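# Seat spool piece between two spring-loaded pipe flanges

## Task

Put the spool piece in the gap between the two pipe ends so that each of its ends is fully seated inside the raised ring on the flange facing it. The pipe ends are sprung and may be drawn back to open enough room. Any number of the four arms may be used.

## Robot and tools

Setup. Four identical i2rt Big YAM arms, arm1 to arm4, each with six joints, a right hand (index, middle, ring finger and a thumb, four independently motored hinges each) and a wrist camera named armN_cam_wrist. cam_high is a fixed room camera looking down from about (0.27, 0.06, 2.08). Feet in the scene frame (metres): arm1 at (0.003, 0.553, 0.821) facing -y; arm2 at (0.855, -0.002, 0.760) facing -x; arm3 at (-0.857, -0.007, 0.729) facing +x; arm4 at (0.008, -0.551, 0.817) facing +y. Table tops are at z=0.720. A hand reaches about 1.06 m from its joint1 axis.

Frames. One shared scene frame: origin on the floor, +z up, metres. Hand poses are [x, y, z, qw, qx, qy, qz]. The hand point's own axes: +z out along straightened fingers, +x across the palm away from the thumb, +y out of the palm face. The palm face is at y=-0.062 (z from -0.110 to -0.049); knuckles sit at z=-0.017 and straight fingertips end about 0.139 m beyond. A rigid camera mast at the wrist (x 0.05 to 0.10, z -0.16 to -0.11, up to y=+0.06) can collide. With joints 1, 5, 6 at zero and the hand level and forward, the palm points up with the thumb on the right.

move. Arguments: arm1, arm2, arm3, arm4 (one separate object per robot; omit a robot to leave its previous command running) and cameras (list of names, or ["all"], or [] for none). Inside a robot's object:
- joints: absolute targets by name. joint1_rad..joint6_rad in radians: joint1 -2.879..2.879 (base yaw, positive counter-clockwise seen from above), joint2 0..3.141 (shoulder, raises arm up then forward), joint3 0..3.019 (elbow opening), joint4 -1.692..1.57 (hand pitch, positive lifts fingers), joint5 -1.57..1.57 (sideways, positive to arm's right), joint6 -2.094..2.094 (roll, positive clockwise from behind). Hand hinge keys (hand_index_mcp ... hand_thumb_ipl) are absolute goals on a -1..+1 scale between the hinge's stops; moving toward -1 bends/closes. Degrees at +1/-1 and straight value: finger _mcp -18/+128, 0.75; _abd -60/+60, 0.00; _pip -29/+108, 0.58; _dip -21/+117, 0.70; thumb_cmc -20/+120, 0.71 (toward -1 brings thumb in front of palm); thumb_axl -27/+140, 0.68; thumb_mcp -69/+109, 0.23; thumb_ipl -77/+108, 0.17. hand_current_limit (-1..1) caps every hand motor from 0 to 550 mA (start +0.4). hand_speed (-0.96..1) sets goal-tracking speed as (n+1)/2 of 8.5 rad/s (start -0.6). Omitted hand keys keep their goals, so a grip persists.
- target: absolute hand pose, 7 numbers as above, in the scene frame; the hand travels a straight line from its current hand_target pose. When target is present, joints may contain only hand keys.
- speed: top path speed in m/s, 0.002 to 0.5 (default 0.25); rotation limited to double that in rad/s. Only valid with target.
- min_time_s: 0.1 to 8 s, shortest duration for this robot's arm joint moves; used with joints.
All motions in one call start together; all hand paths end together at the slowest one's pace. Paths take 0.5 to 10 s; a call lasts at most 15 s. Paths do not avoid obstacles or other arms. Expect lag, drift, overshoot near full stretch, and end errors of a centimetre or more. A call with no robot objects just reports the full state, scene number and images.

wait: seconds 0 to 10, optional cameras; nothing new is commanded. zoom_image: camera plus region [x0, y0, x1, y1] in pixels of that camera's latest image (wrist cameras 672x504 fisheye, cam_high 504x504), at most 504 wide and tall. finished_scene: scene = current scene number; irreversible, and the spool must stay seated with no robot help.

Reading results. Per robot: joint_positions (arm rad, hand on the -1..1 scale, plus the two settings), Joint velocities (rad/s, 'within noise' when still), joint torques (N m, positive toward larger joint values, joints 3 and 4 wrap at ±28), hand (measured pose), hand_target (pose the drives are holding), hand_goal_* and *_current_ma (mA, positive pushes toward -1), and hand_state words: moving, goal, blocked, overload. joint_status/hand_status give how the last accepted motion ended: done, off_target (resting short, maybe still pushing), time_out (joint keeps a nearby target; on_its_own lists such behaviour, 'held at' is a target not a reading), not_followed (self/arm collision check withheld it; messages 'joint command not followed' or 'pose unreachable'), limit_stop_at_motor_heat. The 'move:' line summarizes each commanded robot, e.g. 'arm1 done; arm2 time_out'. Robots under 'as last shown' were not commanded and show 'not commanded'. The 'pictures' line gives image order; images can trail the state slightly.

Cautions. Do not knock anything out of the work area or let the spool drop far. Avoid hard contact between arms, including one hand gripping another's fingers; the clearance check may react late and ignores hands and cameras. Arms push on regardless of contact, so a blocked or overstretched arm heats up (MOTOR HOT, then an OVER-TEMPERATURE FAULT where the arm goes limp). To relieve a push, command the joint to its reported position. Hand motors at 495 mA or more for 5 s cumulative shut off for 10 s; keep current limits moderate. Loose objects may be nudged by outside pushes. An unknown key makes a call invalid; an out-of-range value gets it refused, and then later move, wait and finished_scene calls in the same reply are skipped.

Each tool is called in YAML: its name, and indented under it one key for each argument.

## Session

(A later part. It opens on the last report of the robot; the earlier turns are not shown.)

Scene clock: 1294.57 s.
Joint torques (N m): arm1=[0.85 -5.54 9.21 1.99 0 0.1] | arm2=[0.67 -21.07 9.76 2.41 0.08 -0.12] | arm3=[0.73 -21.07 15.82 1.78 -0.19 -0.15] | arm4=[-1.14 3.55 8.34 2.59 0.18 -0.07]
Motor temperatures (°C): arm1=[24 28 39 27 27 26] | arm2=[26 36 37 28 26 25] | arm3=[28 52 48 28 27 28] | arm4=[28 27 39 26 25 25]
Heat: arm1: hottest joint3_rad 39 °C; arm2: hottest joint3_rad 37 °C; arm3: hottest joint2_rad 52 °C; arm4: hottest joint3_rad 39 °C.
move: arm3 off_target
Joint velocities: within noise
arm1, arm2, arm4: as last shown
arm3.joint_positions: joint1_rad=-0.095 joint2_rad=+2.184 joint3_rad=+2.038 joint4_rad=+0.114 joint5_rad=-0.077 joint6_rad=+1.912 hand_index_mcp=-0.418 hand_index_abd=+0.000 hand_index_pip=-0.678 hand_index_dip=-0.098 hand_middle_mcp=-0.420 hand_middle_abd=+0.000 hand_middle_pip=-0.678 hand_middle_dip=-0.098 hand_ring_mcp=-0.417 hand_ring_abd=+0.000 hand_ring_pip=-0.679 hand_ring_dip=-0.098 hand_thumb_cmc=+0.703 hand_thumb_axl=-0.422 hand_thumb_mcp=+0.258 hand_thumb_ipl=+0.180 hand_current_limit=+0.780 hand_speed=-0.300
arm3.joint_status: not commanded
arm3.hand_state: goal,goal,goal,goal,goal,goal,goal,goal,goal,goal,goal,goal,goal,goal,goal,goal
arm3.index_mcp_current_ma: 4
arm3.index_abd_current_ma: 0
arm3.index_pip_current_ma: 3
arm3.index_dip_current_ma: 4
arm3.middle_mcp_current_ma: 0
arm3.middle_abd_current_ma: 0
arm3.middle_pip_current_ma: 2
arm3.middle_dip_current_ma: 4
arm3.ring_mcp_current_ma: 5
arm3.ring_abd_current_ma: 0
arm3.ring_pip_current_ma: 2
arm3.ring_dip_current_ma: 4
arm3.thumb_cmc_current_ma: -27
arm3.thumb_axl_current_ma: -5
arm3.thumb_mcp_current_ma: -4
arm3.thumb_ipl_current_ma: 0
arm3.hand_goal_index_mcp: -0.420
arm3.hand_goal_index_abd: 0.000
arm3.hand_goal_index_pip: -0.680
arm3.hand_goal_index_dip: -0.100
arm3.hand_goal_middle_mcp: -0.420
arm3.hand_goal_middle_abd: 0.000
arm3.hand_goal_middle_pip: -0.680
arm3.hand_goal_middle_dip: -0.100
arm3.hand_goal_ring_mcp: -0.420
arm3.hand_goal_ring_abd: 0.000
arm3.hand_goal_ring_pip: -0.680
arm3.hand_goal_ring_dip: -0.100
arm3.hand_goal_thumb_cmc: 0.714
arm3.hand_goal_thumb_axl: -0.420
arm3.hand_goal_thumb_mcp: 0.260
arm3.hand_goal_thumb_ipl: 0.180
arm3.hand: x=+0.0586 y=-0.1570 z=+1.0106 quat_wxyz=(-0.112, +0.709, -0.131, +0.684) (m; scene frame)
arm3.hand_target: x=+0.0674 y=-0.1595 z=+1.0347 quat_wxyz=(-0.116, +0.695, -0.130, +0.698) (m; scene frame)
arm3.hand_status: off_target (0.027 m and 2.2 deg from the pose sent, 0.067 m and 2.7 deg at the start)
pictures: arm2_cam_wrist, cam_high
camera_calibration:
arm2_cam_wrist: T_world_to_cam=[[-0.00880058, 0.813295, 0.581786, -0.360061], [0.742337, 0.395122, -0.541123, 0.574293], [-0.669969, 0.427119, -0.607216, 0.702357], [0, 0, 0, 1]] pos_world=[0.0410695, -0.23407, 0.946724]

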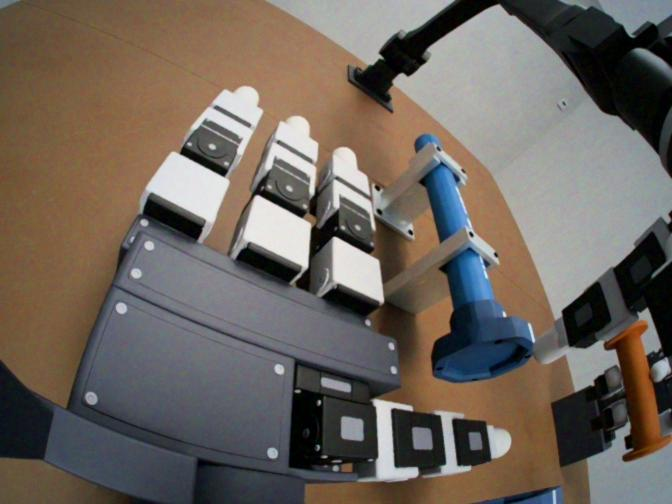

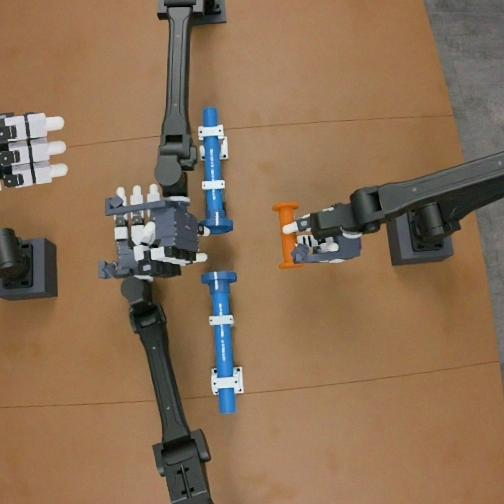

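move:
  arm3: {"target":[0.0640,-0.1520,1.005,-0.1154,0.6951,-0.1303,0.6977],"speed":0.06}
  cameras: ["arm2_cam_wrist"]

zoom_image:
  camera: "arm2_cam_wrist"
  region: [410, 260, 560, 380]

Scene clock: 1313.43 s.
Joint torques (N m): arm1=[0.85 -5.54 9.21 1.99 0 0.1] | arm2=[0.56 -20.84 9.96 2.62 0.08 -0.13] | arm3=[1.55 -21.3 10.24 3.22 0.12 -0.14] | arm4=[-1.49 3.49 8.18 2.77 0.2 -0.11]
Motor temperatures (°C): arm1=[24 28 39 27 27 26] | arm2=[26 37 37 28 26 25] | arm3=[28 47 52 28 27 28] | arm4=[28 27 39 26 25 25]
Heat: arm1: hottest joint3_rad 39 °C; arm2: hottest joint2_rad 37 °C; arm3: hottest joint3_rad 52 °C; arm4: hottest joint3_rad 39 °C.
move: arm3 off_target
Joint velocities: within noise
arm1.joint_positions: joint1_rad=+0.116 joint2_rad=+1.059 joint3_rad=+0.602 joint4_rad=-1.014 joint5_rad=+0.046 joint6_rad=+0.055 hand_index_mcp=+0.121 hand_index_abd=+0.000 hand_index_pip=-0.405 hand_index_dip=+1.000 hand_middle_mcp=+0.121 hand_middle_abd=+0.000 hand_middle_pip=-0.387 hand_middle_dip=+1.000 hand_ring_mcp=-0.901 hand_ring_abd=+0.030 hand_ring_pip=-0.136 hand_ring_dip=+0.264 hand_thumb_cmc=-0.662 hand_thumb_axl=+0.678 hand_thumb_mcp=-0.064 hand_thumb_ipl=+0.188 hand_current_limit=+0.750 hand_speed=-0.700
arm1.joint_status: not commanded
arm1.hand_state: blocked,goal,blocked,goal,blocked,goal,blocked,goal,goal,blocked,goal,goal,goal,goal,blocked,goal
arm1.index_mcp_current_ma: 315
arm1.index_abd_current_ma: 1
arm1.index_pip_current_ma: 92
arm1.index_dip_current_ma: 0
arm1.middle_mcp_current_ma: 316
arm1.middle_abd_current_ma: 1
arm1.middle_pip_current_ma: 166
arm1.middle_dip_current_ma: 0
arm1.ring_mcp_current_ma: -3
arm1.ring_abd_current_ma: 95
arm1.ring_pip_current_ma: 46
arm1.ring_dip_current_ma: 13
arm1.thumb_cmc_current_ma: -5
arm1.thumb_axl_current_ma: 0
arm1.thumb_mcp_current_ma: 424
arm1.thumb_ipl_current_ma: 97
arm1.hand_goal_index_mcp: 0.050
arm1.hand_goal_index_abd: 0.000
arm1.hand_goal_index_pip: -0.430
arm1.hand_goal_index_dip: 1.000
arm1.hand_goal_middle_mcp: 0.050
arm1.hand_goal_middle_abd: 0.000
arm1.hand_goal_middle_pip: -0.430
arm1.hand_goal_middle_dip: 1.000
arm1.hand_goal_ring_mcp: -0.900
arm1.hand_goal_ring_abd: 0.000
arm1.hand_goal_ring_pip: -0.150
arm1.hand_goal_ring_dip: 0.260
arm1.hand_goal_thumb_cmc: -0.660
arm1.hand_goal_thumb_axl: 0.678
arm1.hand_goal_thumb_mcp: -0.140
arm1.hand_goal_thumb_ipl: 0.168
arm1.hand: x=+0.0019 y=+0.2047 z=+0.9097 quat_wxyz=(+0.052, +0.998, +0.023, -0.015) (m; scene frame)
arm1.hand_target: x=-0.0001 y=+0.1907 z=+0.9302 quat_wxyz=(+0.087, +0.996, +0.014, -0.012) (m; scene frame)
arm1.hand_status: not commanded
arm2: as last shown
arm3.joint_positions: joint1_rad=-0.095 joint2_rad=+2.184 joint3_rad=+2.032 joint4_rad=+0.157 joint5_rad=-0.074 joint6_rad=+1.912 hand_index_mcp=-0.418 hand_index_abd=+0.000 hand_index_pip=-0.678 hand_index_dip=-0.098 hand_middle_mcp=-0.420 hand_middle_abd=+0.000 hand_middle_pip=-0.678 hand_middle_dip=-0.098 hand_ring_mcp=-0.417 hand_ring_abd=+0.000 hand_ring_pip=-0.679 hand_ring_dip=-0.098 hand_thumb_cmc=+0.703 hand_thumb_axl=-0.422 hand_thumb_mcp=+0.258 hand_thumb_ipl=+0.180 hand_current_limit=+0.780 hand_speed=-0.300
arm3.joint_status: not commanded
arm3.hand_state: goal,goal,goal,goal,goal,goal,goal,goal,goal,goal,goal,goal,goal,goal,goal,goal
arm3.index_mcp_current_ma: 4
arm3.index_abd_current_ma: 0
arm3.index_pip_current_ma: 3
arm3.index_dip_current_ma: 4
arm3.middle_mcp_current_ma: 0
arm3.middle_abd_current_ma: 0
arm3.middle_pip_current_ma: 2
arm3.middle_dip_current_ma: 4
arm3.ring_mcp_current_ma: 5
arm3.ring_abd_current_ma: 0
arm3.ring_pip_current_ma: 2
arm3.ring_dip_current_ma: 4
arm3.thumb_cmc_current_ma: -27
arm3.thumb_axl_current_ma: -5
arm3.thumb_mcp_current_ma: -4
arm3.thumb_ipl_current_ma: 0
arm3.hand_goal_index_mcp: -0.420
arm3.hand_goal_index_abd: 0.000
arm3.hand_goal_index_pip: -0.680
arm3.hand_goal_index_dip: -0.100
arm3.hand_goal_middle_mcp: -0.420
arm3.hand_goal_middle_abd: 0.000
arm3.hand_goal_middle_pip: -0.680
arm3.hand_goal_middle_dip: -0.100
arm3.hand_goal_ring_mcp: -0.420
arm3.hand_goal_ring_abd: 0.000
arm3.hand_goal_ring_pip: -0.680
arm3.hand_goal_ring_dip: -0.100
arm3.hand_goal_thumb_cmc: 0.714
arm3.hand_goal_thumb_axl: -0.420
arm3.hand_goal_thumb_mcp: 0.260
arm3.hand_goal_thumb_ipl: 0.180
arm3.hand: x=+0.0601 y=-0.1576 z=+1.0178 quat_wxyz=(-0.112, +0.696, -0.129, +0.698) (m; scene frame)
arm3.hand_target: x=+0.0637 y=-0.1519 z=+1.0050 quat_wxyz=(-0.115, +0.695, -0.130, +0.697) (m; scene frame)
arm3.hand_status: off_target (0.015 m and 0.4 deg from the pose sent, 0.009 m and 2.2 deg at the start)
arm4.joint_positions: joint1_rad=+0.260 joint2_rad=+0.524 joint3_rad=+1.368 joint4_rad=-1.198 joint5_rad=+0.064 joint6_rad=+1.102 hand_index_mcp=+0.755 hand_index_abd=+0.001 hand_index_pip=+0.577 hand_index_dip=+0.696 hand_middle_mcp=+0.755 hand_middle_abd=+0.001 hand_middle_pip=+0.577 hand_middle_dip=+0.696 hand_ring_mcp=+0.756 hand_ring_abd=+0.001 hand_ring_pip=+0.577 hand_ring_dip=+0.696 hand_thumb_cmc=+0.715 hand_thumb_axl=+0.677 hand_thumb_mcp=+0.226 hand_thumb_ipl=+0.168 hand_current_limit=+0.400 hand_speed=-0.600
arm4.joint_status: not commanded
arm4.hand_state: goal,goal,goal,goal,goal,goal,goal,goal,goal,goal,goal,goal,goal,goal,goal,goal
arm4.index_mcp_current_ma: 0
arm4.index_abd_current_ma: 0
arm4.index_pip_current_ma: 0
arm4.index_dip_current_ma: 0
arm4.middle_mcp_current_ma: 0
arm4.middle_abd_current_ma: 0
arm4.middle_pip_current_ma: 0
arm4.middle_dip_current_ma: 0
arm4.ring_mcp_current_ma: 0
arm4.ring_abd_current_ma: 0
arm4.ring_pip_current_ma: 0
arm4.ring_dip_current_ma: 0
arm4.thumb_cmc_current_ma: 0
arm4.thumb_axl_current_ma: 0
arm4.thumb_mcp_current_ma: 0
arm4.thumb_ipl_current_ma: 0
arm4.hand_goal_index_mcp: 0.754
arm4.hand_goal_index_abd: 0.000
arm4.hand_goal_index_pip: 0.576
arm4.hand_goal_index_dip: 0.696
arm4.hand_goal_middle_mcp: 0.754
arm4.hand_goal_middle_abd: 0.000
arm4.hand_goal_middle_pip: 0.576
arm4.hand_goal_middle_dip: 0.696
arm4.hand_goal_ring_mcp: 0.754
arm4.hand_goal_ring_abd: 0.000
arm4.hand_goal_ring_pip: 0.576
arm4.hand_goal_ring_dip: 0.696
arm4.hand_goal_thumb_cmc: 0.714
arm4.hand_goal_thumb_axl: 0.678
arm4.hand_goal_thumb_mcp: 0.226
arm4.hand_goal_thumb_ipl: 0.168
arm4.hand: x=+0.0360 y=-0.3143 z=+1.4136 quat_wxyz=(-0.335, +0.346, +0.746, +0.459) (m; scene frame)
arm4.hand_target: x=+0.0370 y=-0.3183 z=+1.4262 quat_wxyz=(-0.342, +0.343, +0.739, +0.469) (m; scene frame)
arm4.hand_status: not commanded
pictures: arm2_cam_wrist
camera_calibration:
arm2_cam_wrist: T_world_to_cam=[[-0.00880058, 0.813295, 0.581786, -0.360061], [0.742337, 0.395122, -0.541123, 0.574293], [-0.669969, 0.427119, -0.607216, 0.702357], [0, 0, 0, 1]] pos_world=[0.0410695, -0.23407, 0.946724]

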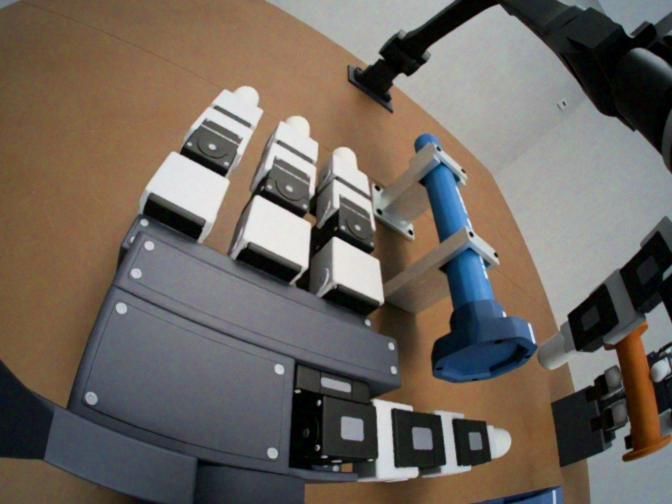

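Scaled by 3.360 from the camera's 672x504 image, which has a finer 960x720 frame.

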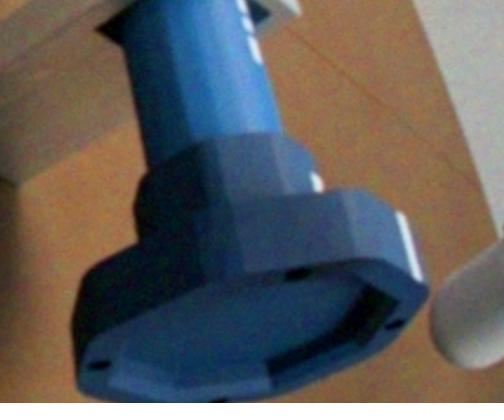

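move:
  arm3: {"target":[0.0660,-0.1450,0.982,-0.1154,0.6951,-0.1303,0.6977],"speed":0.06}
  cameras: ["arm2_cam_wrist"]

zoom_image:
  camera: "arm2_cam_wrist"
  region: [410, 260, 560, 380]

Scene clock: 1324.30 s.
Joint torques (N m): arm1=[0.85 -5.54 9.21 2 0 0.1] | arm2=[0.67 -20.89 10.02 2.45 0.06 -0.14] | arm3=[1.44 -20.54 10.35 3.23 0.12 -0.13] | arm4=[-1.03 3.14 8.47 2.52 0.23 -0.08]
Motor temperatures (°C): arm1=[24 28 39 27 27 26] | arm2=[26 37 37 28 26 25] | arm3=[28 45 51 28 27 28] | arm4=[28 27 39 26 25 25]
Heat: arm1: hottest joint3_rad 39 °C; arm2: hottest joint2_rad 37 °C; arm3: hottest joint3_rad 51 °C; arm4: hottest joint3_rad 39 °C.
move: arm3 off_target
Joint velocities: within noise
arm1, arm2, arm4: as last shown
arm3.joint_positions: joint1_rad=-0.084 joint2_rad=+2.197 joint3_rad=+2.001 joint4_rad=+0.205 joint5_rad=-0.065 joint6_rad=+1.912 hand_index_mcp=-0.418 hand_index_abd=+0.000 hand_index_pip=-0.678 hand_index_dip=-0.098 hand_middle_mcp=-0.420 hand_middle_abd=+0.000 hand_middle_pip=-0.678 hand_middle_dip=-0.098 hand_ring_mcp=-0.417 hand_ring_abd=+0.000 hand_ring_pip=-0.679 hand_ring_dip=-0.098 hand_thumb_cmc=+0.703 hand_thumb_axl=-0.422 hand_thumb_mcp=+0.258 hand_thumb_ipl=+0.180 hand_current_limit=+0.780 hand_speed=-0.300
arm3.joint_status: not commanded
arm3.hand_state: goal,goal,goal,goal,goal,goal,goal,goal,goal,goal,goal,goal,goal,goal,goal,goal
arm3.index_mcp_current_ma: 4
arm3.index_abd_current_ma: 0
arm3.index_pip_current_ma: 3
arm3.index_dip_current_ma: 4
arm3.middle_mcp_current_ma: 0
arm3.middle_abd_current_ma: 0
arm3.middle_pip_current_ma: 2
arm3.middle_dip_current_ma: 4
arm3.ring_mcp_current_ma: 5
arm3.ring_abd_current_ma: 0
arm3.ring_pip_current_ma: 2
arm3.ring_dip_current_ma: 4
arm3.thumb_cmc_current_ma: -27
arm3.thumb_axl_current_ma: -5
arm3.thumb_mcp_current_ma: -4
arm3.thumb_ipl_current_ma: 0
arm3.hand_goal_index_mcp: -0.420
arm3.hand_goal_index_abd: 0.000
arm3.hand_goal_index_pip: -0.680
arm3.hand_goal_index_dip: -0.100
arm3.hand_goal_middle_mcp: -0.420
arm3.hand_goal_middle_abd: 0.000
arm3.hand_goal_middle_pip: -0.680
arm3.hand_goal_middle_dip: -0.100
arm3.hand_goal_ring_mcp: -0.420
arm3.hand_goal_ring_abd: 0.000
arm3.hand_goal_ring_pip: -0.680
arm3.hand_goal_ring_dip: -0.100
arm3.hand_goal_thumb_cmc: 0.714
arm3.hand_goal_thumb_axl: -0.420
arm3.hand_goal_thumb_mcp: 0.260
arm3.hand_goal_thumb_ipl: 0.180
arm3.hand: x=+0.0616 y=-0.1495 z=+0.9990 quat_wxyz=(-0.112, +0.694, -0.128, +0.699) (m; scene frame)
arm3.hand_target: x=+0.0655 y=-0.1447 z=+0.9819 quat_wxyz=(-0.116, +0.695, -0.130, +0.697) (m; scene frame)
arm3.hand_status: off_target (0.018 m and 0.5 deg from the pose sent, 0.039 m and 0.5 deg at the start)
pictures: arm2_cam_wrist
camera_calibration:
arm2_cam_wrist: T_world_to_cam=[[-0.00880058, 0.813295, 0.581786, -0.360061], [0.742337, 0.395122, -0.541123, 0.574293], [-0.669969, 0.427119, -0.607216, 0.702357], [0, 0, 0, 1]] pos_world=[0.0410695, -0.23407, 0.946724]

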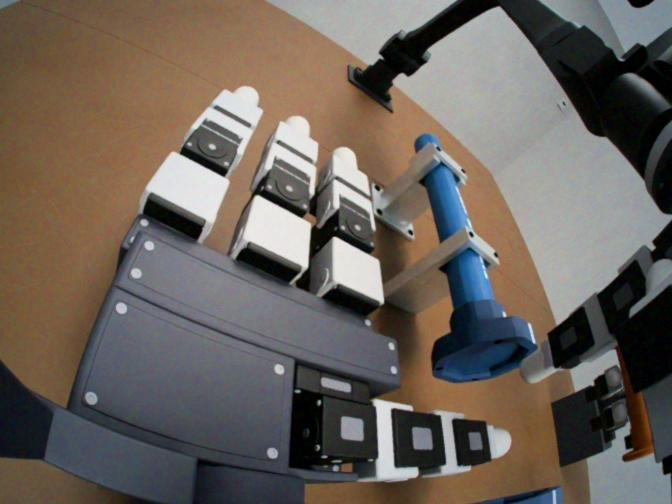

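Scaled by 3.360 from the camera's 672x504 image, which has a finer 960x720 frame.

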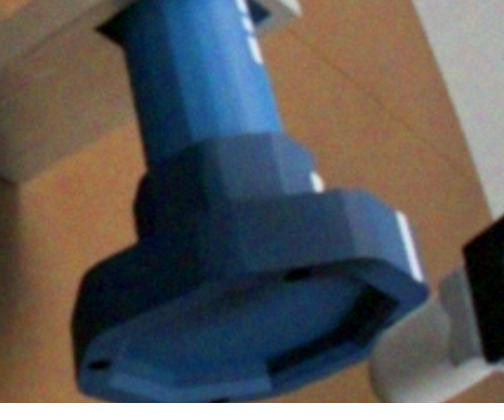

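move:
  arm3: {"target":[0.0640,-0.1500,0.974,-0.1154,0.6951,-0.1303,0.6977],"speed":0.06}

move:
  arm3: {"target":[0.0440,-0.1520,1.001,-0.1154,0.6951,-0.1303,0.6977],"speed":0.06}
  cameras: ["arm2_cam_wrist","cam_high"]

zoom_image:
  camera: "arm2_cam_wrist"
  region: [410, 260, 560, 380]

zoom_image:
  camera: "cam_high"
  region: [130, 190, 280, 320]

Scene clock: 1336.53 s.
Joint torques (N m): arm1=[0.85 -5.48 9.21 1.99 0 0.1] | arm2=[0.44 -21.42 10.07 2.55 0.06 -0.12] | arm3=[0.79 -20.6 10.17 3.18 -0.18 -0.14] | arm4=[-1.03 3.78 8.28 2.63 0.17 -0.07]
Motor temperatures (°C): arm1=[24 28 39 27 27 26] | arm2=[26 38 36 28 26 25] | arm3=[28 46 52 28 27 28] | arm4=[28 27 39 26 25 25]
Heat: arm1: hottest joint3_rad 39 °C; arm2: hottest joint2_rad 38 °C; arm3: hottest joint3_rad 52 °C; arm4: hottest joint3_rad 39 °C.
move: arm3 off_target
Joint velocities: within noise
arm1, arm2, arm4: as last shown
arm3.joint_positions: joint1_rad=-0.084 joint2_rad=+2.197 joint3_rad=+1.983 joint4_rad=+0.226 joint5_rad=-0.065 joint6_rad=+1.912 hand_index_mcp=-0.418 hand_index_abd=+0.000 hand_index_pip=-0.678 hand_index_dip=-0.098 hand_middle_mcp=-0.420 hand_middle_abd=+0.000 hand_middle_pip=-0.678 hand_middle_dip=-0.098 hand_ring_mcp=-0.417 hand_ring_abd=+0.000 hand_ring_pip=-0.679 hand_ring_dip=-0.098 hand_thumb_cmc=+0.703 hand_thumb_axl=-0.422 hand_thumb_mcp=+0.258 hand_thumb_ipl=+0.180 hand_current_limit=+0.780 hand_speed=-0.300
arm3.joint_status: not commanded
arm3.hand_state: goal,goal,goal,goal,goal,goal,goal,goal,goal,goal,goal,goal,goal,goal,goal,goal
arm3.index_mcp_current_ma: 4
arm3.index_abd_current_ma: 0
arm3.index_pip_current_ma: 3
arm3.index_dip_current_ma: 4
arm3.middle_mcp_current_ma: 0
arm3.middle_abd_current_ma: 0
arm3.middle_pip_current_ma: 2
arm3.middle_dip_current_ma: 4
arm3.ring_mcp_current_ma: 5
arm3.ring_abd_current_ma: 0
arm3.ring_pip_current_ma: 2
arm3.ring_dip_current_ma: 4
arm3.thumb_cmc_current_ma: -27
arm3.thumb_axl_current_ma: -5
arm3.thumb_mcp_current_ma: -4
arm3.thumb_ipl_current_ma: 0
arm3.hand_goal_index_mcp: -0.420
arm3.hand_goal_index_abd: 0.000
arm3.hand_goal_index_pip: -0.680
arm3.hand_goal_index_dip: -0.100
arm3.hand_goal_middle_mcp: -0.420
arm3.hand_goal_middle_abd: 0.000
arm3.hand_goal_middle_pip: -0.680
arm3.hand_goal_middle_dip: -0.100
arm3.hand_goal_ring_mcp: -0.420
arm3.hand_goal_ring_abd: 0.000
arm3.hand_goal_ring_pip: -0.680
arm3.hand_goal_ring_dip: -0.100
arm3.hand_goal_thumb_cmc: 0.714
arm3.hand_goal_thumb_axl: -0.420
arm3.hand_goal_thumb_mcp: 0.260
arm3.hand_goal_thumb_ipl: 0.180
arm3.hand: x=+0.0603 y=-0.1494 z=+0.9932 quat_wxyz=(-0.113, +0.693, -0.128, +0.700) (m; scene frame)
arm3.hand_target: x=+0.0634 y=-0.1497 z=+0.9739 quat_wxyz=(-0.115, +0.695, -0.130, +0.697) (m; scene frame)
arm3.hand_status: off_target (0.020 m and 0.6 deg from the pose sent, 0.025 m and 0.5 deg at the start)
pictures: none

Scene clock: 1337.73 s.
Joint torques (N m): arm1=[0.85 -5.54 9.22 1.99 0 0.1] | arm2=[0.67 -20.89 10.03 2.44 0.06 -0.13] | arm3=[0.62 -23.59 9.96 2.44 -0.24 -0.14] | arm4=[-0.44 2.84 8.13 2.65 0.22 -0.11]
Motor temperatures (°C): arm1=[24 28 39 27 27 26] | arm2=[26 38 36 28 26 25] | arm3=[28 46 52 28 27 28] | arm4=[28 27 39 26 25 25]
Heat: arm1: hottest joint3_rad 39 °C; arm2: hottest joint2_rad 38 °C; arm3: hottest joint3_rad 52 °C; arm4: hottest joint3_rad 39 °C.
move: arm3 off_target
Joint velocities: within noise
arm1, arm2, arm4: as last shown
arm3.joint_positions: joint1_rad=-0.084 joint2_rad=+2.163 joint3_rad=+1.925 joint4_rad=+0.226 joint5_rad=-0.069 joint6_rad=+1.912 hand_index_mcp=-0.418 hand_index_abd=+0.000 hand_index_pip=-0.678 hand_index_dip=-0.098 hand_middle_mcp=-0.420 hand_middle_abd=+0.000 hand_middle_pip=-0.678 hand_middle_dip=-0.098 hand_ring_mcp=-0.417 hand_ring_abd=+0.000 hand_ring_pip=-0.679 hand_ring_dip=-0.098 hand_thumb_cmc=+0.703 hand_thumb_axl=-0.422 hand_thumb_mcp=+0.256 hand_thumb_ipl=+0.179 hand_current_limit=+0.780 hand_speed=-0.300
arm3.joint_status: not commanded
arm3.hand_state: goal,goal,goal,goal,goal,goal,goal,goal,goal,goal,goal,goal,goal,goal,goal,goal
arm3.index_mcp_current_ma: 4
arm3.index_abd_current_ma: 0
arm3.index_pip_current_ma: 3
arm3.index_dip_current_ma: 4
arm3.middle_mcp_current_ma: 0
arm3.middle_abd_current_ma: 0
arm3.middle_pip_current_ma: 2
arm3.middle_dip_current_ma: 4
arm3.ring_mcp_current_ma: 5
arm3.ring_abd_current_ma: 0
arm3.ring_pip_current_ma: 2
arm3.ring_dip_current_ma: 4
arm3.thumb_cmc_current_ma: -27
arm3.thumb_axl_current_ma: -5
arm3.thumb_mcp_current_ma: -10
arm3.thumb_ipl_current_ma: -1
arm3.hand_goal_index_mcp: -0.420
arm3.hand_goal_index_abd: 0.000
arm3.hand_goal_index_pip: -0.680
arm3.hand_goal_index_dip: -0.100
arm3.hand_goal_middle_mcp: -0.420
arm3.hand_goal_middle_abd: 0.000
arm3.hand_goal_middle_pip: -0.680
arm3.hand_goal_middle_dip: -0.100
arm3.hand_goal_ring_mcp: -0.420
arm3.hand_goal_ring_abd: 0.000
arm3.hand_goal_ring_pip: -0.680
arm3.hand_goal_ring_dip: -0.100
arm3.hand_goal_thumb_cmc: 0.714
arm3.hand_goal_thumb_axl: -0.420
arm3.hand_goal_thumb_mcp: 0.260
arm3.hand_goal_thumb_ipl: 0.180
arm3.hand: x=+0.0482 y=-0.1477 z=+0.9881 quat_wxyz=(-0.113, +0.701, -0.129, +0.692) (m; scene frame)
arm3.hand_target: x=+0.0442 y=-0.1518 z=+1.0009 quat_wxyz=(-0.115, +0.695, -0.130, +0.698) (m; scene frame)
arm3.hand_status: off_target (0.014 m and 1.0 deg from the pose sent, 0.018 m and 0.6 deg at the start)
pictures: arm2_cam_wrist, cam_high
camera_calibration:
arm2_cam_wrist: T_world_to_cam=[[-0.00880058, 0.813295, 0.581786, -0.360061], [0.742337, 0.395122, -0.541123, 0.574293], [-0.669969, 0.427119, -0.607216, 0.702357], [0, 0, 0, 1]] pos_world=[0.0410695, -0.23407, 0.946724]

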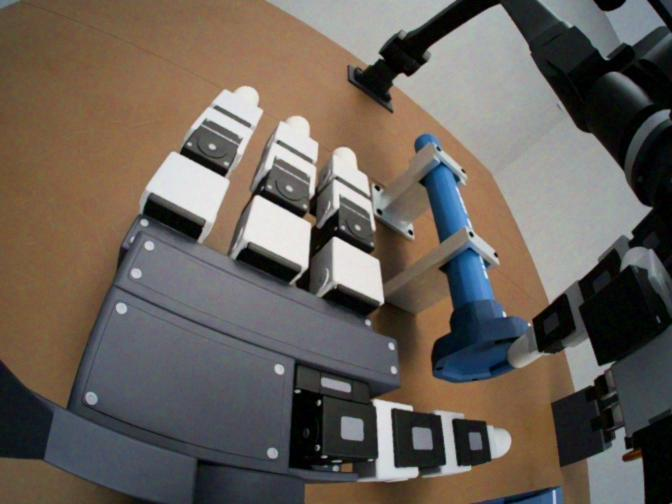

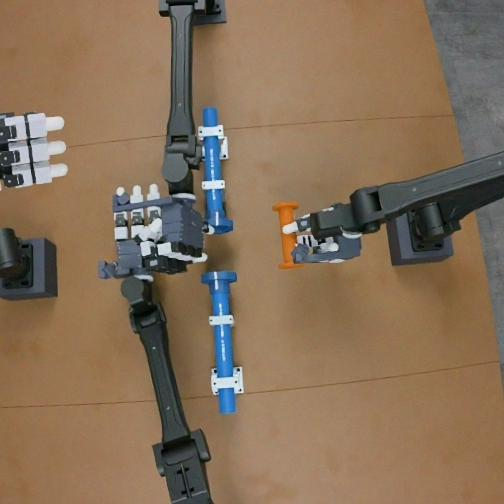

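Scaled by 3.360 from the camera's 672x504 image, which has a finer 960x720 frame.

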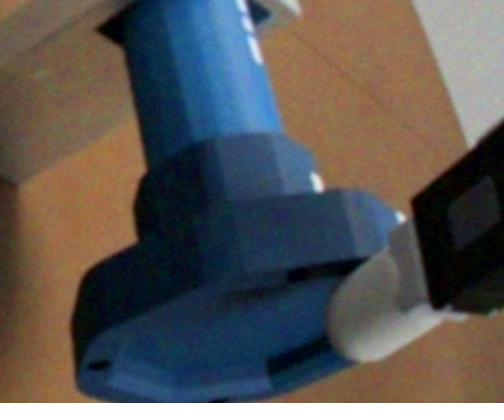

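Scaled by 3.360 from the camera's 504x504 image, which has a finer 720x720 frame.

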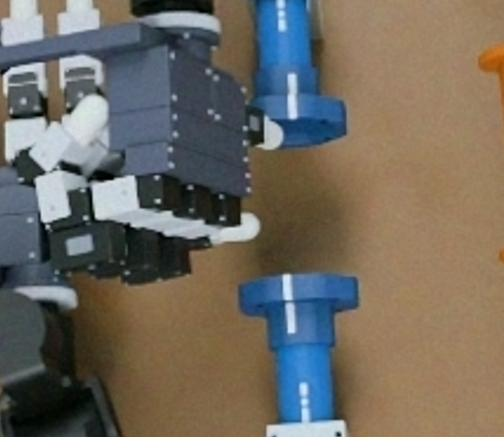

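move:
  arm3: {"target":[0.0640,-0.1640,0.995,-0.1154,0.6951,-0.1303,0.6977],"speed":0.06}

move:
  arm3: {"target":[0.0430,-0.1660,1.003,-0.1154,0.6951,-0.1303,0.6977],"speed":0.06}
  cameras: ["arm2_cam_wrist","cam_high"]

zoom_image:
  camera: "arm2_cam_wrist"
  region: [410, 260, 560, 380]

zoom_image:
  camera: "cam_high"
  region: [130, 190, 280, 320]

Scene clock: 1351.83 s.
Joint torques (N m): arm1=[0.79 -5.54 9.21 1.99 0 0.1] | arm2=[0.56 -20.84 9.91 2.61 0.05 -0.12] | arm3=[0.67 -20.25 15.68 1.85 -0.24 -0.15] | arm4=[-0.91 3.72 8.27 2.71 0.21 -0.11]
Motor temperatures (°C): arm1=[24 28 39 27 27 26] | arm2=[26 38 36 28 26 25] | arm3=[28 48 51 28 27 28] | arm4=[28 27 39 26 25 25]
Heat: arm1: hottest joint3_rad 39 °C; arm2: hottest joint2_rad 38 °C; arm3: hottest joint3_rad 51 °C; arm4: hottest joint3_rad 39 °C.
move: arm3 off_target
Joint velocities: within noise
arm1, arm2, arm4: as last shown
arm3.joint_positions: joint1_rad=-0.099 joint2_rad=+2.183 joint3_rad=+1.937 joint4_rad=+0.216 joint5_rad=-0.083 joint6_rad=+1.912 hand_index_mcp=-0.418 hand_index_abd=+0.000 hand_index_pip=-0.678 hand_index_dip=-0.098 hand_middle_mcp=-0.420 hand_middle_abd=+0.000 hand_middle_pip=-0.678 hand_middle_dip=-0.098 hand_ring_mcp=-0.417 hand_ring_abd=+0.000 hand_ring_pip=-0.679 hand_ring_dip=-0.098 hand_thumb_cmc=+0.712 hand_thumb_axl=-0.422 hand_thumb_mcp=+0.260 hand_thumb_ipl=+0.180 hand_current_limit=+0.780 hand_speed=-0.300
arm3.joint_status: not commanded
arm3.hand_state: goal,goal,goal,goal,goal,goal,goal,goal,goal,goal,goal,goal,goal,goal,goal,goal
arm3.index_mcp_current_ma: 4
arm3.index_abd_current_ma: 0
arm3.index_pip_current_ma: 3
arm3.index_dip_current_ma: 4
arm3.middle_mcp_current_ma: 0
arm3.middle_abd_current_ma: 0
arm3.middle_pip_current_ma: 2
arm3.middle_dip_current_ma: 4
arm3.ring_mcp_current_ma: 5
arm3.ring_abd_current_ma: 0
arm3.ring_pip_current_ma: 2
arm3.ring_dip_current_ma: 4
arm3.thumb_cmc_current_ma: -2
arm3.thumb_axl_current_ma: -5
arm3.thumb_mcp_current_ma: 0
arm3.thumb_ipl_current_ma: -1
arm3.hand_goal_index_mcp: -0.420
arm3.hand_goal_index_abd: 0.000
arm3.hand_goal_index_pip: -0.680
arm3.hand_goal_index_dip: -0.100
arm3.hand_goal_middle_mcp: -0.420
arm3.hand_goal_middle_abd: 0.000
arm3.hand_goal_middle_pip: -0.680
arm3.hand_goal_middle_dip: -0.100
arm3.hand_goal_ring_mcp: -0.420
arm3.hand_goal_ring_abd: 0.000
arm3.hand_goal_ring_pip: -0.680
arm3.hand_goal_ring_dip: -0.100
arm3.hand_goal_thumb_cmc: 0.714
arm3.hand_goal_thumb_axl: -0.420
arm3.hand_goal_thumb_mcp: 0.260
arm3.hand_goal_thumb_ipl: 0.180
arm3.hand: x=+0.0506 y=-0.1594 z=+0.9747 quat_wxyz=(-0.112, +0.707, -0.131, +0.685) (m; scene frame)
arm3.hand_target: x=+0.0615 y=-0.1637 z=+0.9949 quat_wxyz=(-0.115, +0.695, -0.130, +0.698) (m; scene frame)
arm3.hand_status: off_target (0.025 m and 2.0 deg from the pose sent, 0.024 m and 1.0 deg at the start)
pictures: none

Scene clock: 1352.93 s.
Joint torques (N m): arm1=[0.85 -5.54 9.21 2 0 0.1] | arm2=[0.5 -20.54 9.92 2.51 0.08 -0.13] | arm3=[0.32 -24.35 9.78 2.67 -0.27 -0.15] | arm4=[-0.85 3.02 8.24 2.55 0.18 -0.09]
Motor temperatures (°C): arm1=[24 28 39 27 27 26] | arm2=[26 38 36 28 26 25] | arm3=[28 48 51 28 27 28] | arm4=[28 27 39 26 25 25]
Heat: arm1: hottest joint3_rad 39 °C; arm2: hottest joint2_rad 38 °C; arm3: hottest joint3_rad 51 °C; arm4: hottest joint3_rad 39 °C.
move: arm3 off_target
Joint velocities: within noise
arm1, arm4: as last shown
arm2.joint_positions: joint1_rad=+0.259 joint2_rad=+2.559 joint3_rad=+2.007 joint4_rad=+0.516 joint5_rad=+0.275 joint6_rad=+0.011 hand_index_mcp=+0.768 hand_index_abd=+0.001 hand_index_pip=+0.581 hand_index_dip=+0.697 hand_middle_mcp=+0.763 hand_middle_abd=+0.001 hand_middle_pip=+0.577 hand_middle_dip=+0.696 hand_ring_mcp=+0.763 hand_ring_abd=+0.001 hand_ring_pip=+0.577 hand_ring_dip=+0.696 hand_thumb_cmc=+0.722 hand_thumb_axl=-0.398 hand_thumb_mcp=+0.233 hand_thumb_ipl=+0.169 hand_current_limit=+0.780 hand_speed=-0.600
arm2.joint_status: not commanded
arm2.hand_state: goal,goal,goal,goal,goal,goal,goal,goal,goal,goal,goal,goal,goal,goal,goal,goal
arm2.index_mcp_current_ma: 5
arm2.index_abd_current_ma: 0
arm2.index_pip_current_ma: 1
arm2.index_dip_current_ma: 0
arm2.middle_mcp_current_ma: 2
arm2.middle_abd_current_ma: 0
arm2.middle_pip_current_ma: 0
arm2.middle_dip_current_ma: 0
arm2.ring_mcp_current_ma: 2
arm2.ring_abd_current_ma: 0
arm2.ring_pip_current_ma: 0
arm2.ring_dip_current_ma: 0
arm2.thumb_cmc_current_ma: 2
arm2.thumb_axl_current_ma: 0
arm2.thumb_mcp_current_ma: 0
arm2.thumb_ipl_current_ma: 0
arm2.hand_goal_index_mcp: 0.754
arm2.hand_goal_index_abd: 0.000
arm2.hand_goal_index_pip: 0.576
arm2.hand_goal_index_dip: 0.696
arm2.hand_goal_middle_mcp: 0.754
arm2.hand_goal_middle_abd: 0.000
arm2.hand_goal_middle_pip: 0.576
arm2.hand_goal_middle_dip: 0.696
arm2.hand_goal_ring_mcp: 0.754
arm2.hand_goal_ring_abd: 0.000
arm2.hand_goal_ring_pip: 0.576
arm2.hand_goal_ring_dip: 0.696
arm2.hand_goal_thumb_cmc: 0.714
arm2.hand_goal_thumb_axl: -0.400
arm2.hand_goal_thumb_mcp: 0.230
arm2.hand_goal_thumb_ipl: 0.170
arm2.hand: x=-0.0714 y=-0.1694 z=+0.9179 quat_wxyz=(-0.486, -0.503, +0.514, +0.497) (m; scene frame)
arm2.hand_target: x=-0.0701 y=-0.1679 z=+0.9350 quat_wxyz=(-0.495, -0.495, +0.505, +0.505) (m; scene frame)
arm2.hand_status: not commanded
arm3.joint_positions: joint1_rad=-0.102 joint2_rad=+2.171 joint3_rad=+1.933 joint4_rad=+0.216 joint5_rad=-0.087 joint6_rad=+1.912 hand_index_mcp=-0.418 hand_index_abd=+0.000 hand_index_pip=-0.678 hand_index_dip=-0.098 hand_middle_mcp=-0.420 hand_middle_abd=+0.000 hand_middle_pip=-0.678 hand_middle_dip=-0.098 hand_ring_mcp=-0.417 hand_ring_abd=+0.000 hand_ring_pip=-0.679 hand_ring_dip=-0.098 hand_thumb_cmc=+0.707 hand_thumb_axl=-0.422 hand_thumb_mcp=+0.259 hand_thumb_ipl=+0.180 hand_current_limit=+0.780 hand_speed=-0.300
arm3.joint_status: not commanded
arm3.hand_state: goal,goal,goal,goal,goal,goal,goal,goal,goal,goal,goal,goal,goal,goal,goal,goal
arm3.index_mcp_current_ma: 4
arm3.index_abd_current_ma: 0
arm3.index_pip_current_ma: 3
arm3.index_dip_current_ma: 4
arm3.middle_mcp_current_ma: 0
arm3.middle_abd_current_ma: 0
arm3.middle_pip_current_ma: 2
arm3.middle_dip_current_ma: 4
arm3.ring_mcp_current_ma: 5
arm3.ring_abd_current_ma: 0
arm3.ring_pip_current_ma: 2
arm3.ring_dip_current_ma: 4
arm3.thumb_cmc_current_ma: -14
arm3.thumb_axl_current_ma: -5
arm3.thumb_mcp_current_ma: -3
arm3.thumb_ipl_current_ma: -1
arm3.hand_goal_index_mcp: -0.420
arm3.hand_goal_index_abd: 0.000
arm3.hand_goal_index_pip: -0.680
arm3.hand_goal_index_dip: -0.100
arm3.hand_goal_middle_mcp: -0.420
arm3.hand_goal_middle_abd: 0.000
arm3.hand_goal_middle_pip: -0.680
arm3.hand_goal_middle_dip: -0.100
arm3.hand_goal_ring_mcp: -0.420
arm3.hand_goal_ring_abd: 0.000
arm3.hand_goal_ring_pip: -0.680
arm3.hand_goal_ring_dip: -0.100
arm3.hand_goal_thumb_cmc: 0.714
arm3.hand_goal_thumb_axl: -0.420
arm3.hand_goal_thumb_mcp: 0.260
arm3.hand_goal_thumb_ipl: 0.180
arm3.hand: x=+0.0486 y=-0.1608 z=+0.9835 quat_wxyz=(-0.113, +0.705, -0.129, +0.689) (m; scene frame)
arm3.hand_target: x=+0.0433 y=-0.1660 z=+1.0030 quat_wxyz=(-0.115, +0.695, -0.130, +0.698) (m; scene frame)
arm3.hand_status: off_target (0.021 m and 1.5 deg from the pose sent, 0.030 m and 2.0 deg at the start)
pictures: arm2_cam_wrist, cam_high
camera_calibration:
arm2_cam_wrist: T_world_to_cam=[[-0.00880058, 0.813295, 0.581786, -0.360061], [0.742337, 0.395122, -0.541123, 0.574293], [-0.669969, 0.427119, -0.607216, 0.702357], [0, 0, 0, 1]] pos_world=[0.0410695, -0.23407, 0.946724]

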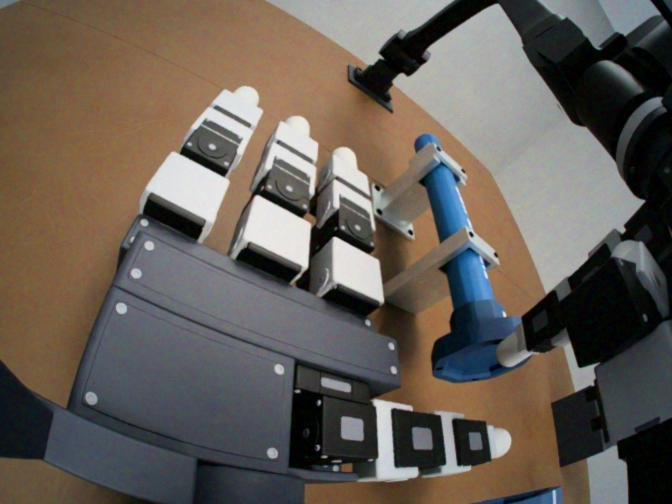

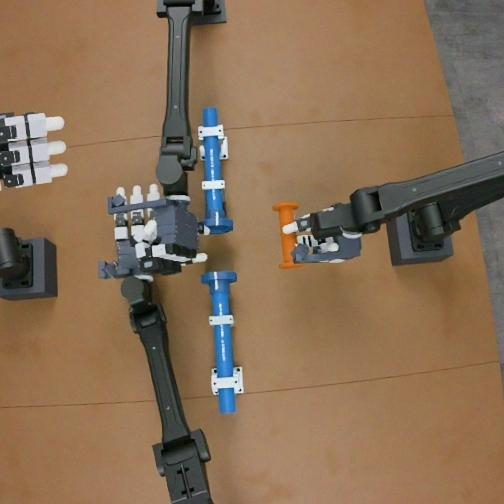

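Scaled by 3.360 from the camera's 672x504 image, which has a finer 960x720 frame.

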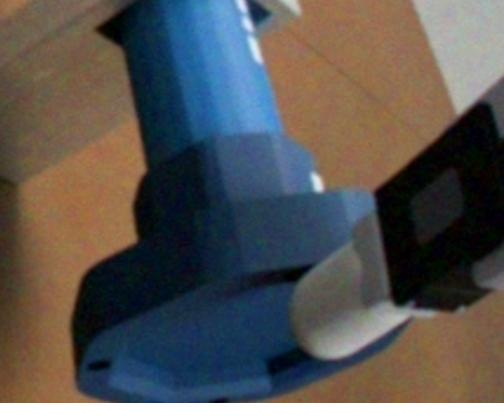

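Scaled by 3.360 from the camera's 504x504 image, which has a finer 720x720 frame.

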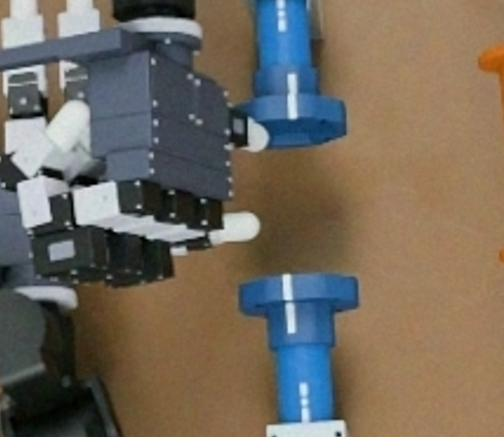

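move:
  arm3: {"target":[0.0200,-0.1680,1.010,-0.1140,0.7040,-0.1320,0.6880],"speed":0.06}
  cameras: ["arm2_cam_wrist","cam_high"]

zoom_image:
  camera: "arm2_cam_wrist"
  region: [410, 240, 560, 360]

zoom_image:
  camera: "cam_high"
  region: [130, 190, 280, 320]

Scene clock: 1364.77 s.
Joint torques (N m): arm1=[0.85 -5.54 9.21 2 0 0.1] | arm2=[0.44 -20.6 9.98 2.48 0.05 -0.11] | arm3=[-0.15 -25.88 8.49 1.2 -0.61 -0.17] | arm4=[-1.14 2.9 8.34 2.48 0.22 -0.07]
Motor temperatures (°C): arm1=[24 28 39 27 27 26] | arm2=[26 38 36 28 26 25] | arm3=[28 47 51 28 27 28] | arm4=[28 27 39 26 25 25]
Heat: arm1: hottest joint3_rad 39 °C; arm2: hottest joint2_rad 38 °C; arm3: hottest joint3_rad 51 °C; arm4: hottest joint3_rad 39 °C.
move: arm3 off_target
Joint velocities: within noise
arm1, arm2, arm4: as last shown
arm3.joint_positions: joint1_rad=-0.102 joint2_rad=+2.132 joint3_rad=+1.873 joint4_rad=+0.235 joint5_rad=-0.085 joint6_rad=+1.912 hand_index_mcp=-0.418 hand_index_abd=+0.000 hand_index_pip=-0.678 hand_index_dip=-0.098 hand_middle_mcp=-0.420 hand_middle_abd=+0.000 hand_middle_pip=-0.678 hand_middle_dip=-0.098 hand_ring_mcp=-0.417 hand_ring_abd=+0.000 hand_ring_pip=-0.679 hand_ring_dip=-0.098 hand_thumb_cmc=+0.699 hand_thumb_axl=-0.427 hand_thumb_mcp=+0.259 hand_thumb_ipl=+0.180 hand_current_limit=+0.780 hand_speed=-0.300
arm3.joint_status: not commanded
arm3.hand_state: goal,goal,goal,goal,goal,goal,goal,goal,goal,goal,goal,goal,goal,goal,goal,goal
arm3.index_mcp_current_ma: 4
arm3.index_abd_current_ma: 0
arm3.index_pip_current_ma: 3
arm3.index_dip_current_ma: 4
arm3.middle_mcp_current_ma: 0
arm3.middle_abd_current_ma: 0
arm3.middle_pip_current_ma: 2
arm3.middle_dip_current_ma: 4
arm3.ring_mcp_current_ma: 5
arm3.ring_abd_current_ma: 0
arm3.ring_pip_current_ma: 2
arm3.ring_dip_current_ma: 4
arm3.thumb_cmc_current_ma: -37
arm3.thumb_axl_current_ma: -19
arm3.thumb_mcp_current_ma: -3
arm3.thumb_ipl_current_ma: -1
arm3.hand_goal_index_mcp: -0.420
arm3.hand_goal_index_abd: 0.000
arm3.hand_goal_index_pip: -0.680
arm3.hand_goal_index_dip: -0.100
arm3.hand_goal_middle_mcp: -0.420
arm3.hand_goal_middle_abd: 0.000
arm3.hand_goal_middle_pip: -0.680
arm3.hand_goal_middle_dip: -0.100
arm3.hand_goal_ring_mcp: -0.420
arm3.hand_goal_ring_abd: 0.000
arm3.hand_goal_ring_pip: -0.680
arm3.hand_goal_ring_dip: -0.100
arm3.hand_goal_thumb_cmc: 0.714
arm3.hand_goal_thumb_axl: -0.420
arm3.hand_goal_thumb_mcp: 0.260
arm3.hand_goal_thumb_ipl: 0.180
arm3.hand: x=+0.0355 y=-0.1598 z=+0.9848 quat_wxyz=(-0.112, +0.705, -0.130, +0.688) (m; scene frame)
arm3.hand_target: x=+0.0216 y=-0.1681 z=+1.0094 quat_wxyz=(-0.114, +0.704, -0.132, +0.688) (m; scene frame)
arm3.hand_status: off_target (0.031 m and 0.3 deg from the pose sent, 0.040 m and 0.3 deg at the start)
pictures: arm2_cam_wrist, cam_high
camera_calibration:
arm2_cam_wrist: T_world_to_cam=[[-0.00880058, 0.813295, 0.581786, -0.360061], [0.742337, 0.395122, -0.541123, 0.574293], [-0.669969, 0.427119, -0.607216, 0.702357], [0, 0, 0, 1]] pos_world=[0.0410695, -0.23407, 0.946724]

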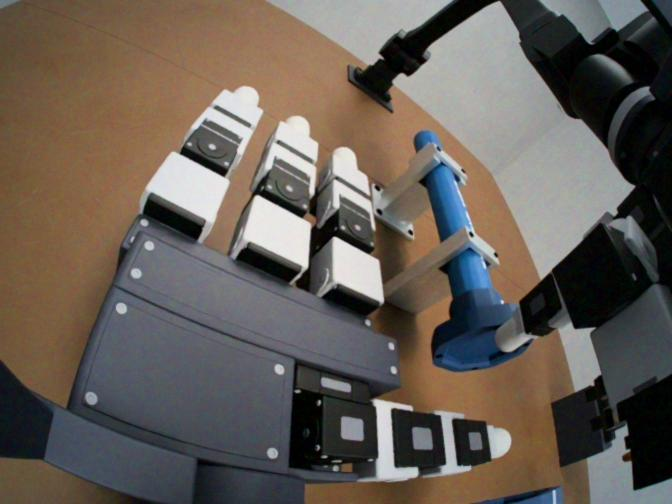

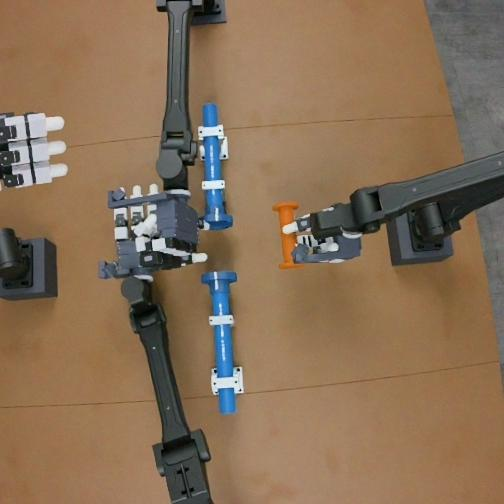

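Scaled by 3.360 from the camera's 672x504 image, which has a finer 960x720 frame.

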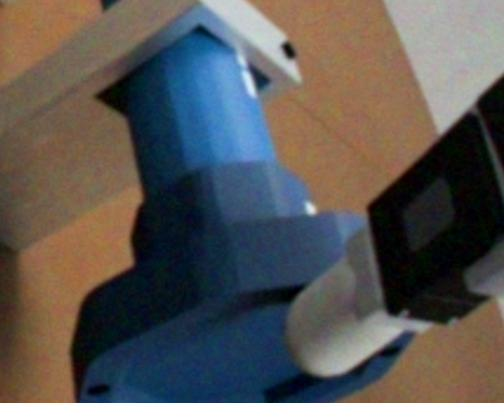

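Scaled by 3.360 from the camera's 504x504 image, which has a finer 720x720 frame.

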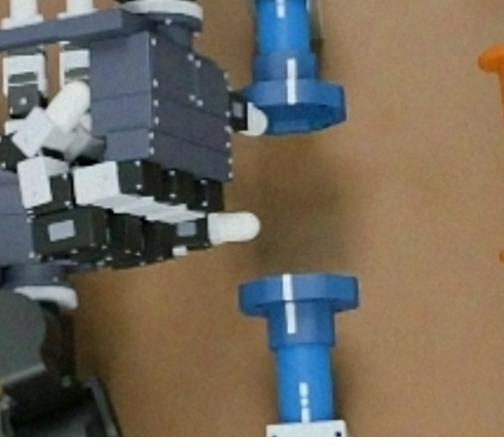

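move:
  arm3: {"target":[-0.0040,-0.1700,1.013,-0.1112,0.7190,-0.1348,0.6729],"speed":0.06}
  cameras: ["arm2_cam_wrist","cam_high"]

zoom_image:
  camera: "arm2_cam_wrist"
  region: [410, 240, 560, 360]

zoom_image:
  camera: "cam_high"
  region: [130, 190, 280, 320]

Scene clock: 1372.53 s.
Joint torques (N m): arm1=[0.85 -5.54 9.21 2 0 0.1] | arm2=[0.62 -21.01 9.99 2.48 0.08 -0.12] | arm3=[-0.44 -28.45 7.1 -0.38 -1.23 -0.21] | arm4=[-1.08 3.14 8.31 2.59 0.21 -0.07]
Motor temperatures (°C): arm1=[24 28 39 27 27 26] | arm2=[26 38 36 28 26 25] | arm3=[28 46 51 28 27 28] | arm4=[28 27 39 26 25 25]
Heat: arm1: hottest joint3_rad 39 °C; arm2: hottest joint2_rad 38 °C; arm3: hottest joint3_rad 51 °C; arm4: hottest joint3_rad 39 °C.
move: arm3 off_target
Joint velocities: within noise
arm1, arm2, arm4: as last shown
arm3.joint_positions: joint1_rad=-0.102 joint2_rad=+2.101 joint3_rad=+1.825 joint4_rad=+0.236 joint5_rad=-0.075 joint6_rad=+1.912 hand_index_mcp=-0.418 hand_index_abd=+0.000 hand_index_pip=-0.678 hand_index_dip=-0.098 hand_middle_mcp=-0.420 hand_middle_abd=+0.000 hand_middle_pip=-0.678 hand_middle_dip=-0.098 hand_ring_mcp=-0.418 hand_ring_abd=+0.000 hand_ring_pip=-0.679 hand_ring_dip=-0.098 hand_thumb_cmc=+0.692 hand_thumb_axl=-0.438 hand_thumb_mcp=+0.264 hand_thumb_ipl=+0.182 hand_current_limit=+0.780 hand_speed=-0.300
arm3.joint_status: not commanded
arm3.hand_state: goal,goal,goal,goal,goal,goal,goal,goal,goal,goal,goal,goal,blocked,goal,goal,goal
arm3.index_mcp_current_ma: 4
arm3.index_abd_current_ma: 0
arm3.index_pip_current_ma: 3
arm3.index_dip_current_ma: 4
arm3.middle_mcp_current_ma: 0
arm3.middle_abd_current_ma: 0
arm3.middle_pip_current_ma: 2
arm3.middle_dip_current_ma: 4
arm3.ring_mcp_current_ma: 4
arm3.ring_abd_current_ma: 0
arm3.ring_pip_current_ma: 2
arm3.ring_dip_current_ma: 4
arm3.thumb_cmc_current_ma: -63
arm3.thumb_axl_current_ma: -61
arm3.thumb_mcp_current_ma: 9
arm3.thumb_ipl_current_ma: 4
arm3.hand_goal_index_mcp: -0.420
arm3.hand_goal_index_abd: 0.000
arm3.hand_goal_index_pip: -0.680
arm3.hand_goal_index_dip: -0.100
arm3.hand_goal_middle_mcp: -0.420
arm3.hand_goal_middle_abd: 0.000
arm3.hand_goal_middle_pip: -0.680
arm3.hand_goal_middle_dip: -0.100
arm3.hand_goal_ring_mcp: -0.420
arm3.hand_goal_ring_abd: 0.000
arm3.hand_goal_ring_pip: -0.680
arm3.hand_goal_ring_dip: -0.100
arm3.hand_goal_thumb_cmc: 0.714
arm3.hand_goal_thumb_axl: -0.420
arm3.hand_goal_thumb_mcp: 0.260
arm3.hand_goal_thumb_ipl: 0.180
arm3.hand: x=+0.0231 y=-0.1606 z=+0.9826 quat_wxyz=(-0.108, +0.710, -0.135, +0.682) (m; scene frame)
arm3.hand_target: x=-0.0006 y=-0.1702 z=+1.0116 quat_wxyz=(-0.111, +0.718, -0.135, +0.674) (m; scene frame)
arm3.hand_status: off_target (0.042 m and 1.5 deg from the pose sent, 0.050 m and 2.3 deg at the start)
pictures: arm2_cam_wrist, cam_high
camera_calibration:
arm2_cam_wrist: T_world_to_cam=[[-0.00880058, 0.813295, 0.581786, -0.360061], [0.742337, 0.395122, -0.541123, 0.574293], [-0.669969, 0.427119, -0.607216, 0.702357], [0, 0, 0, 1]] pos_world=[0.0410695, -0.23407, 0.946724]

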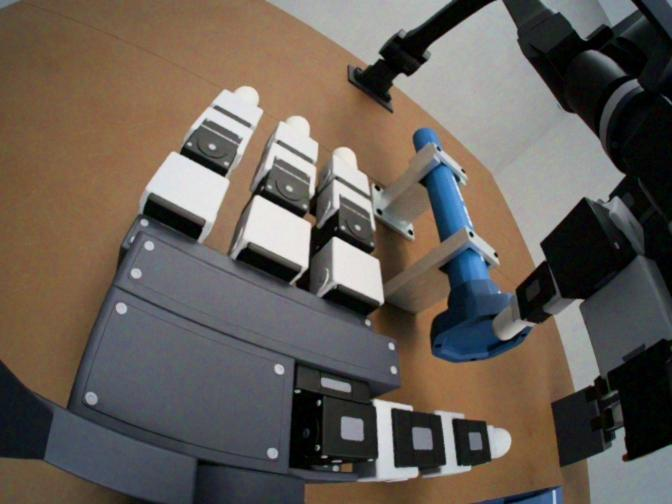

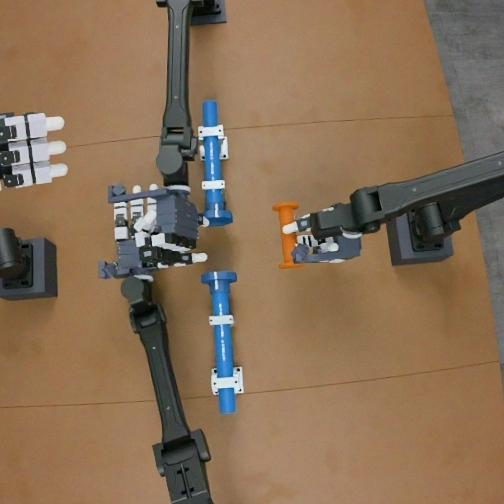

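Scaled by 3.360 from the camera's 672x504 image, which has a finer 960x720 frame.

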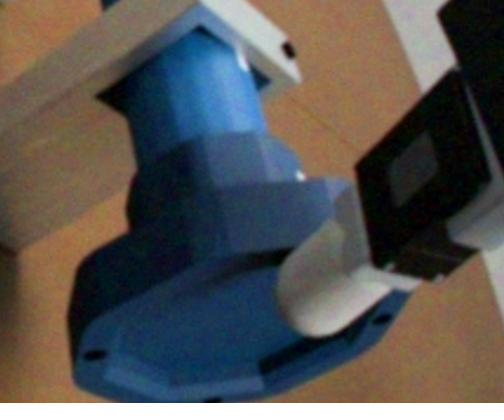

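Scaled by 3.360 from the camera's 504x504 image, which has a finer 720x720 frame.

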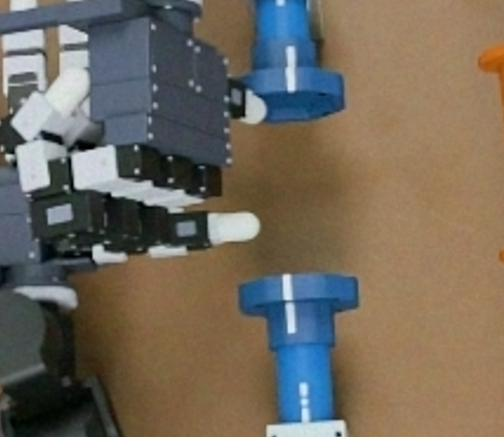

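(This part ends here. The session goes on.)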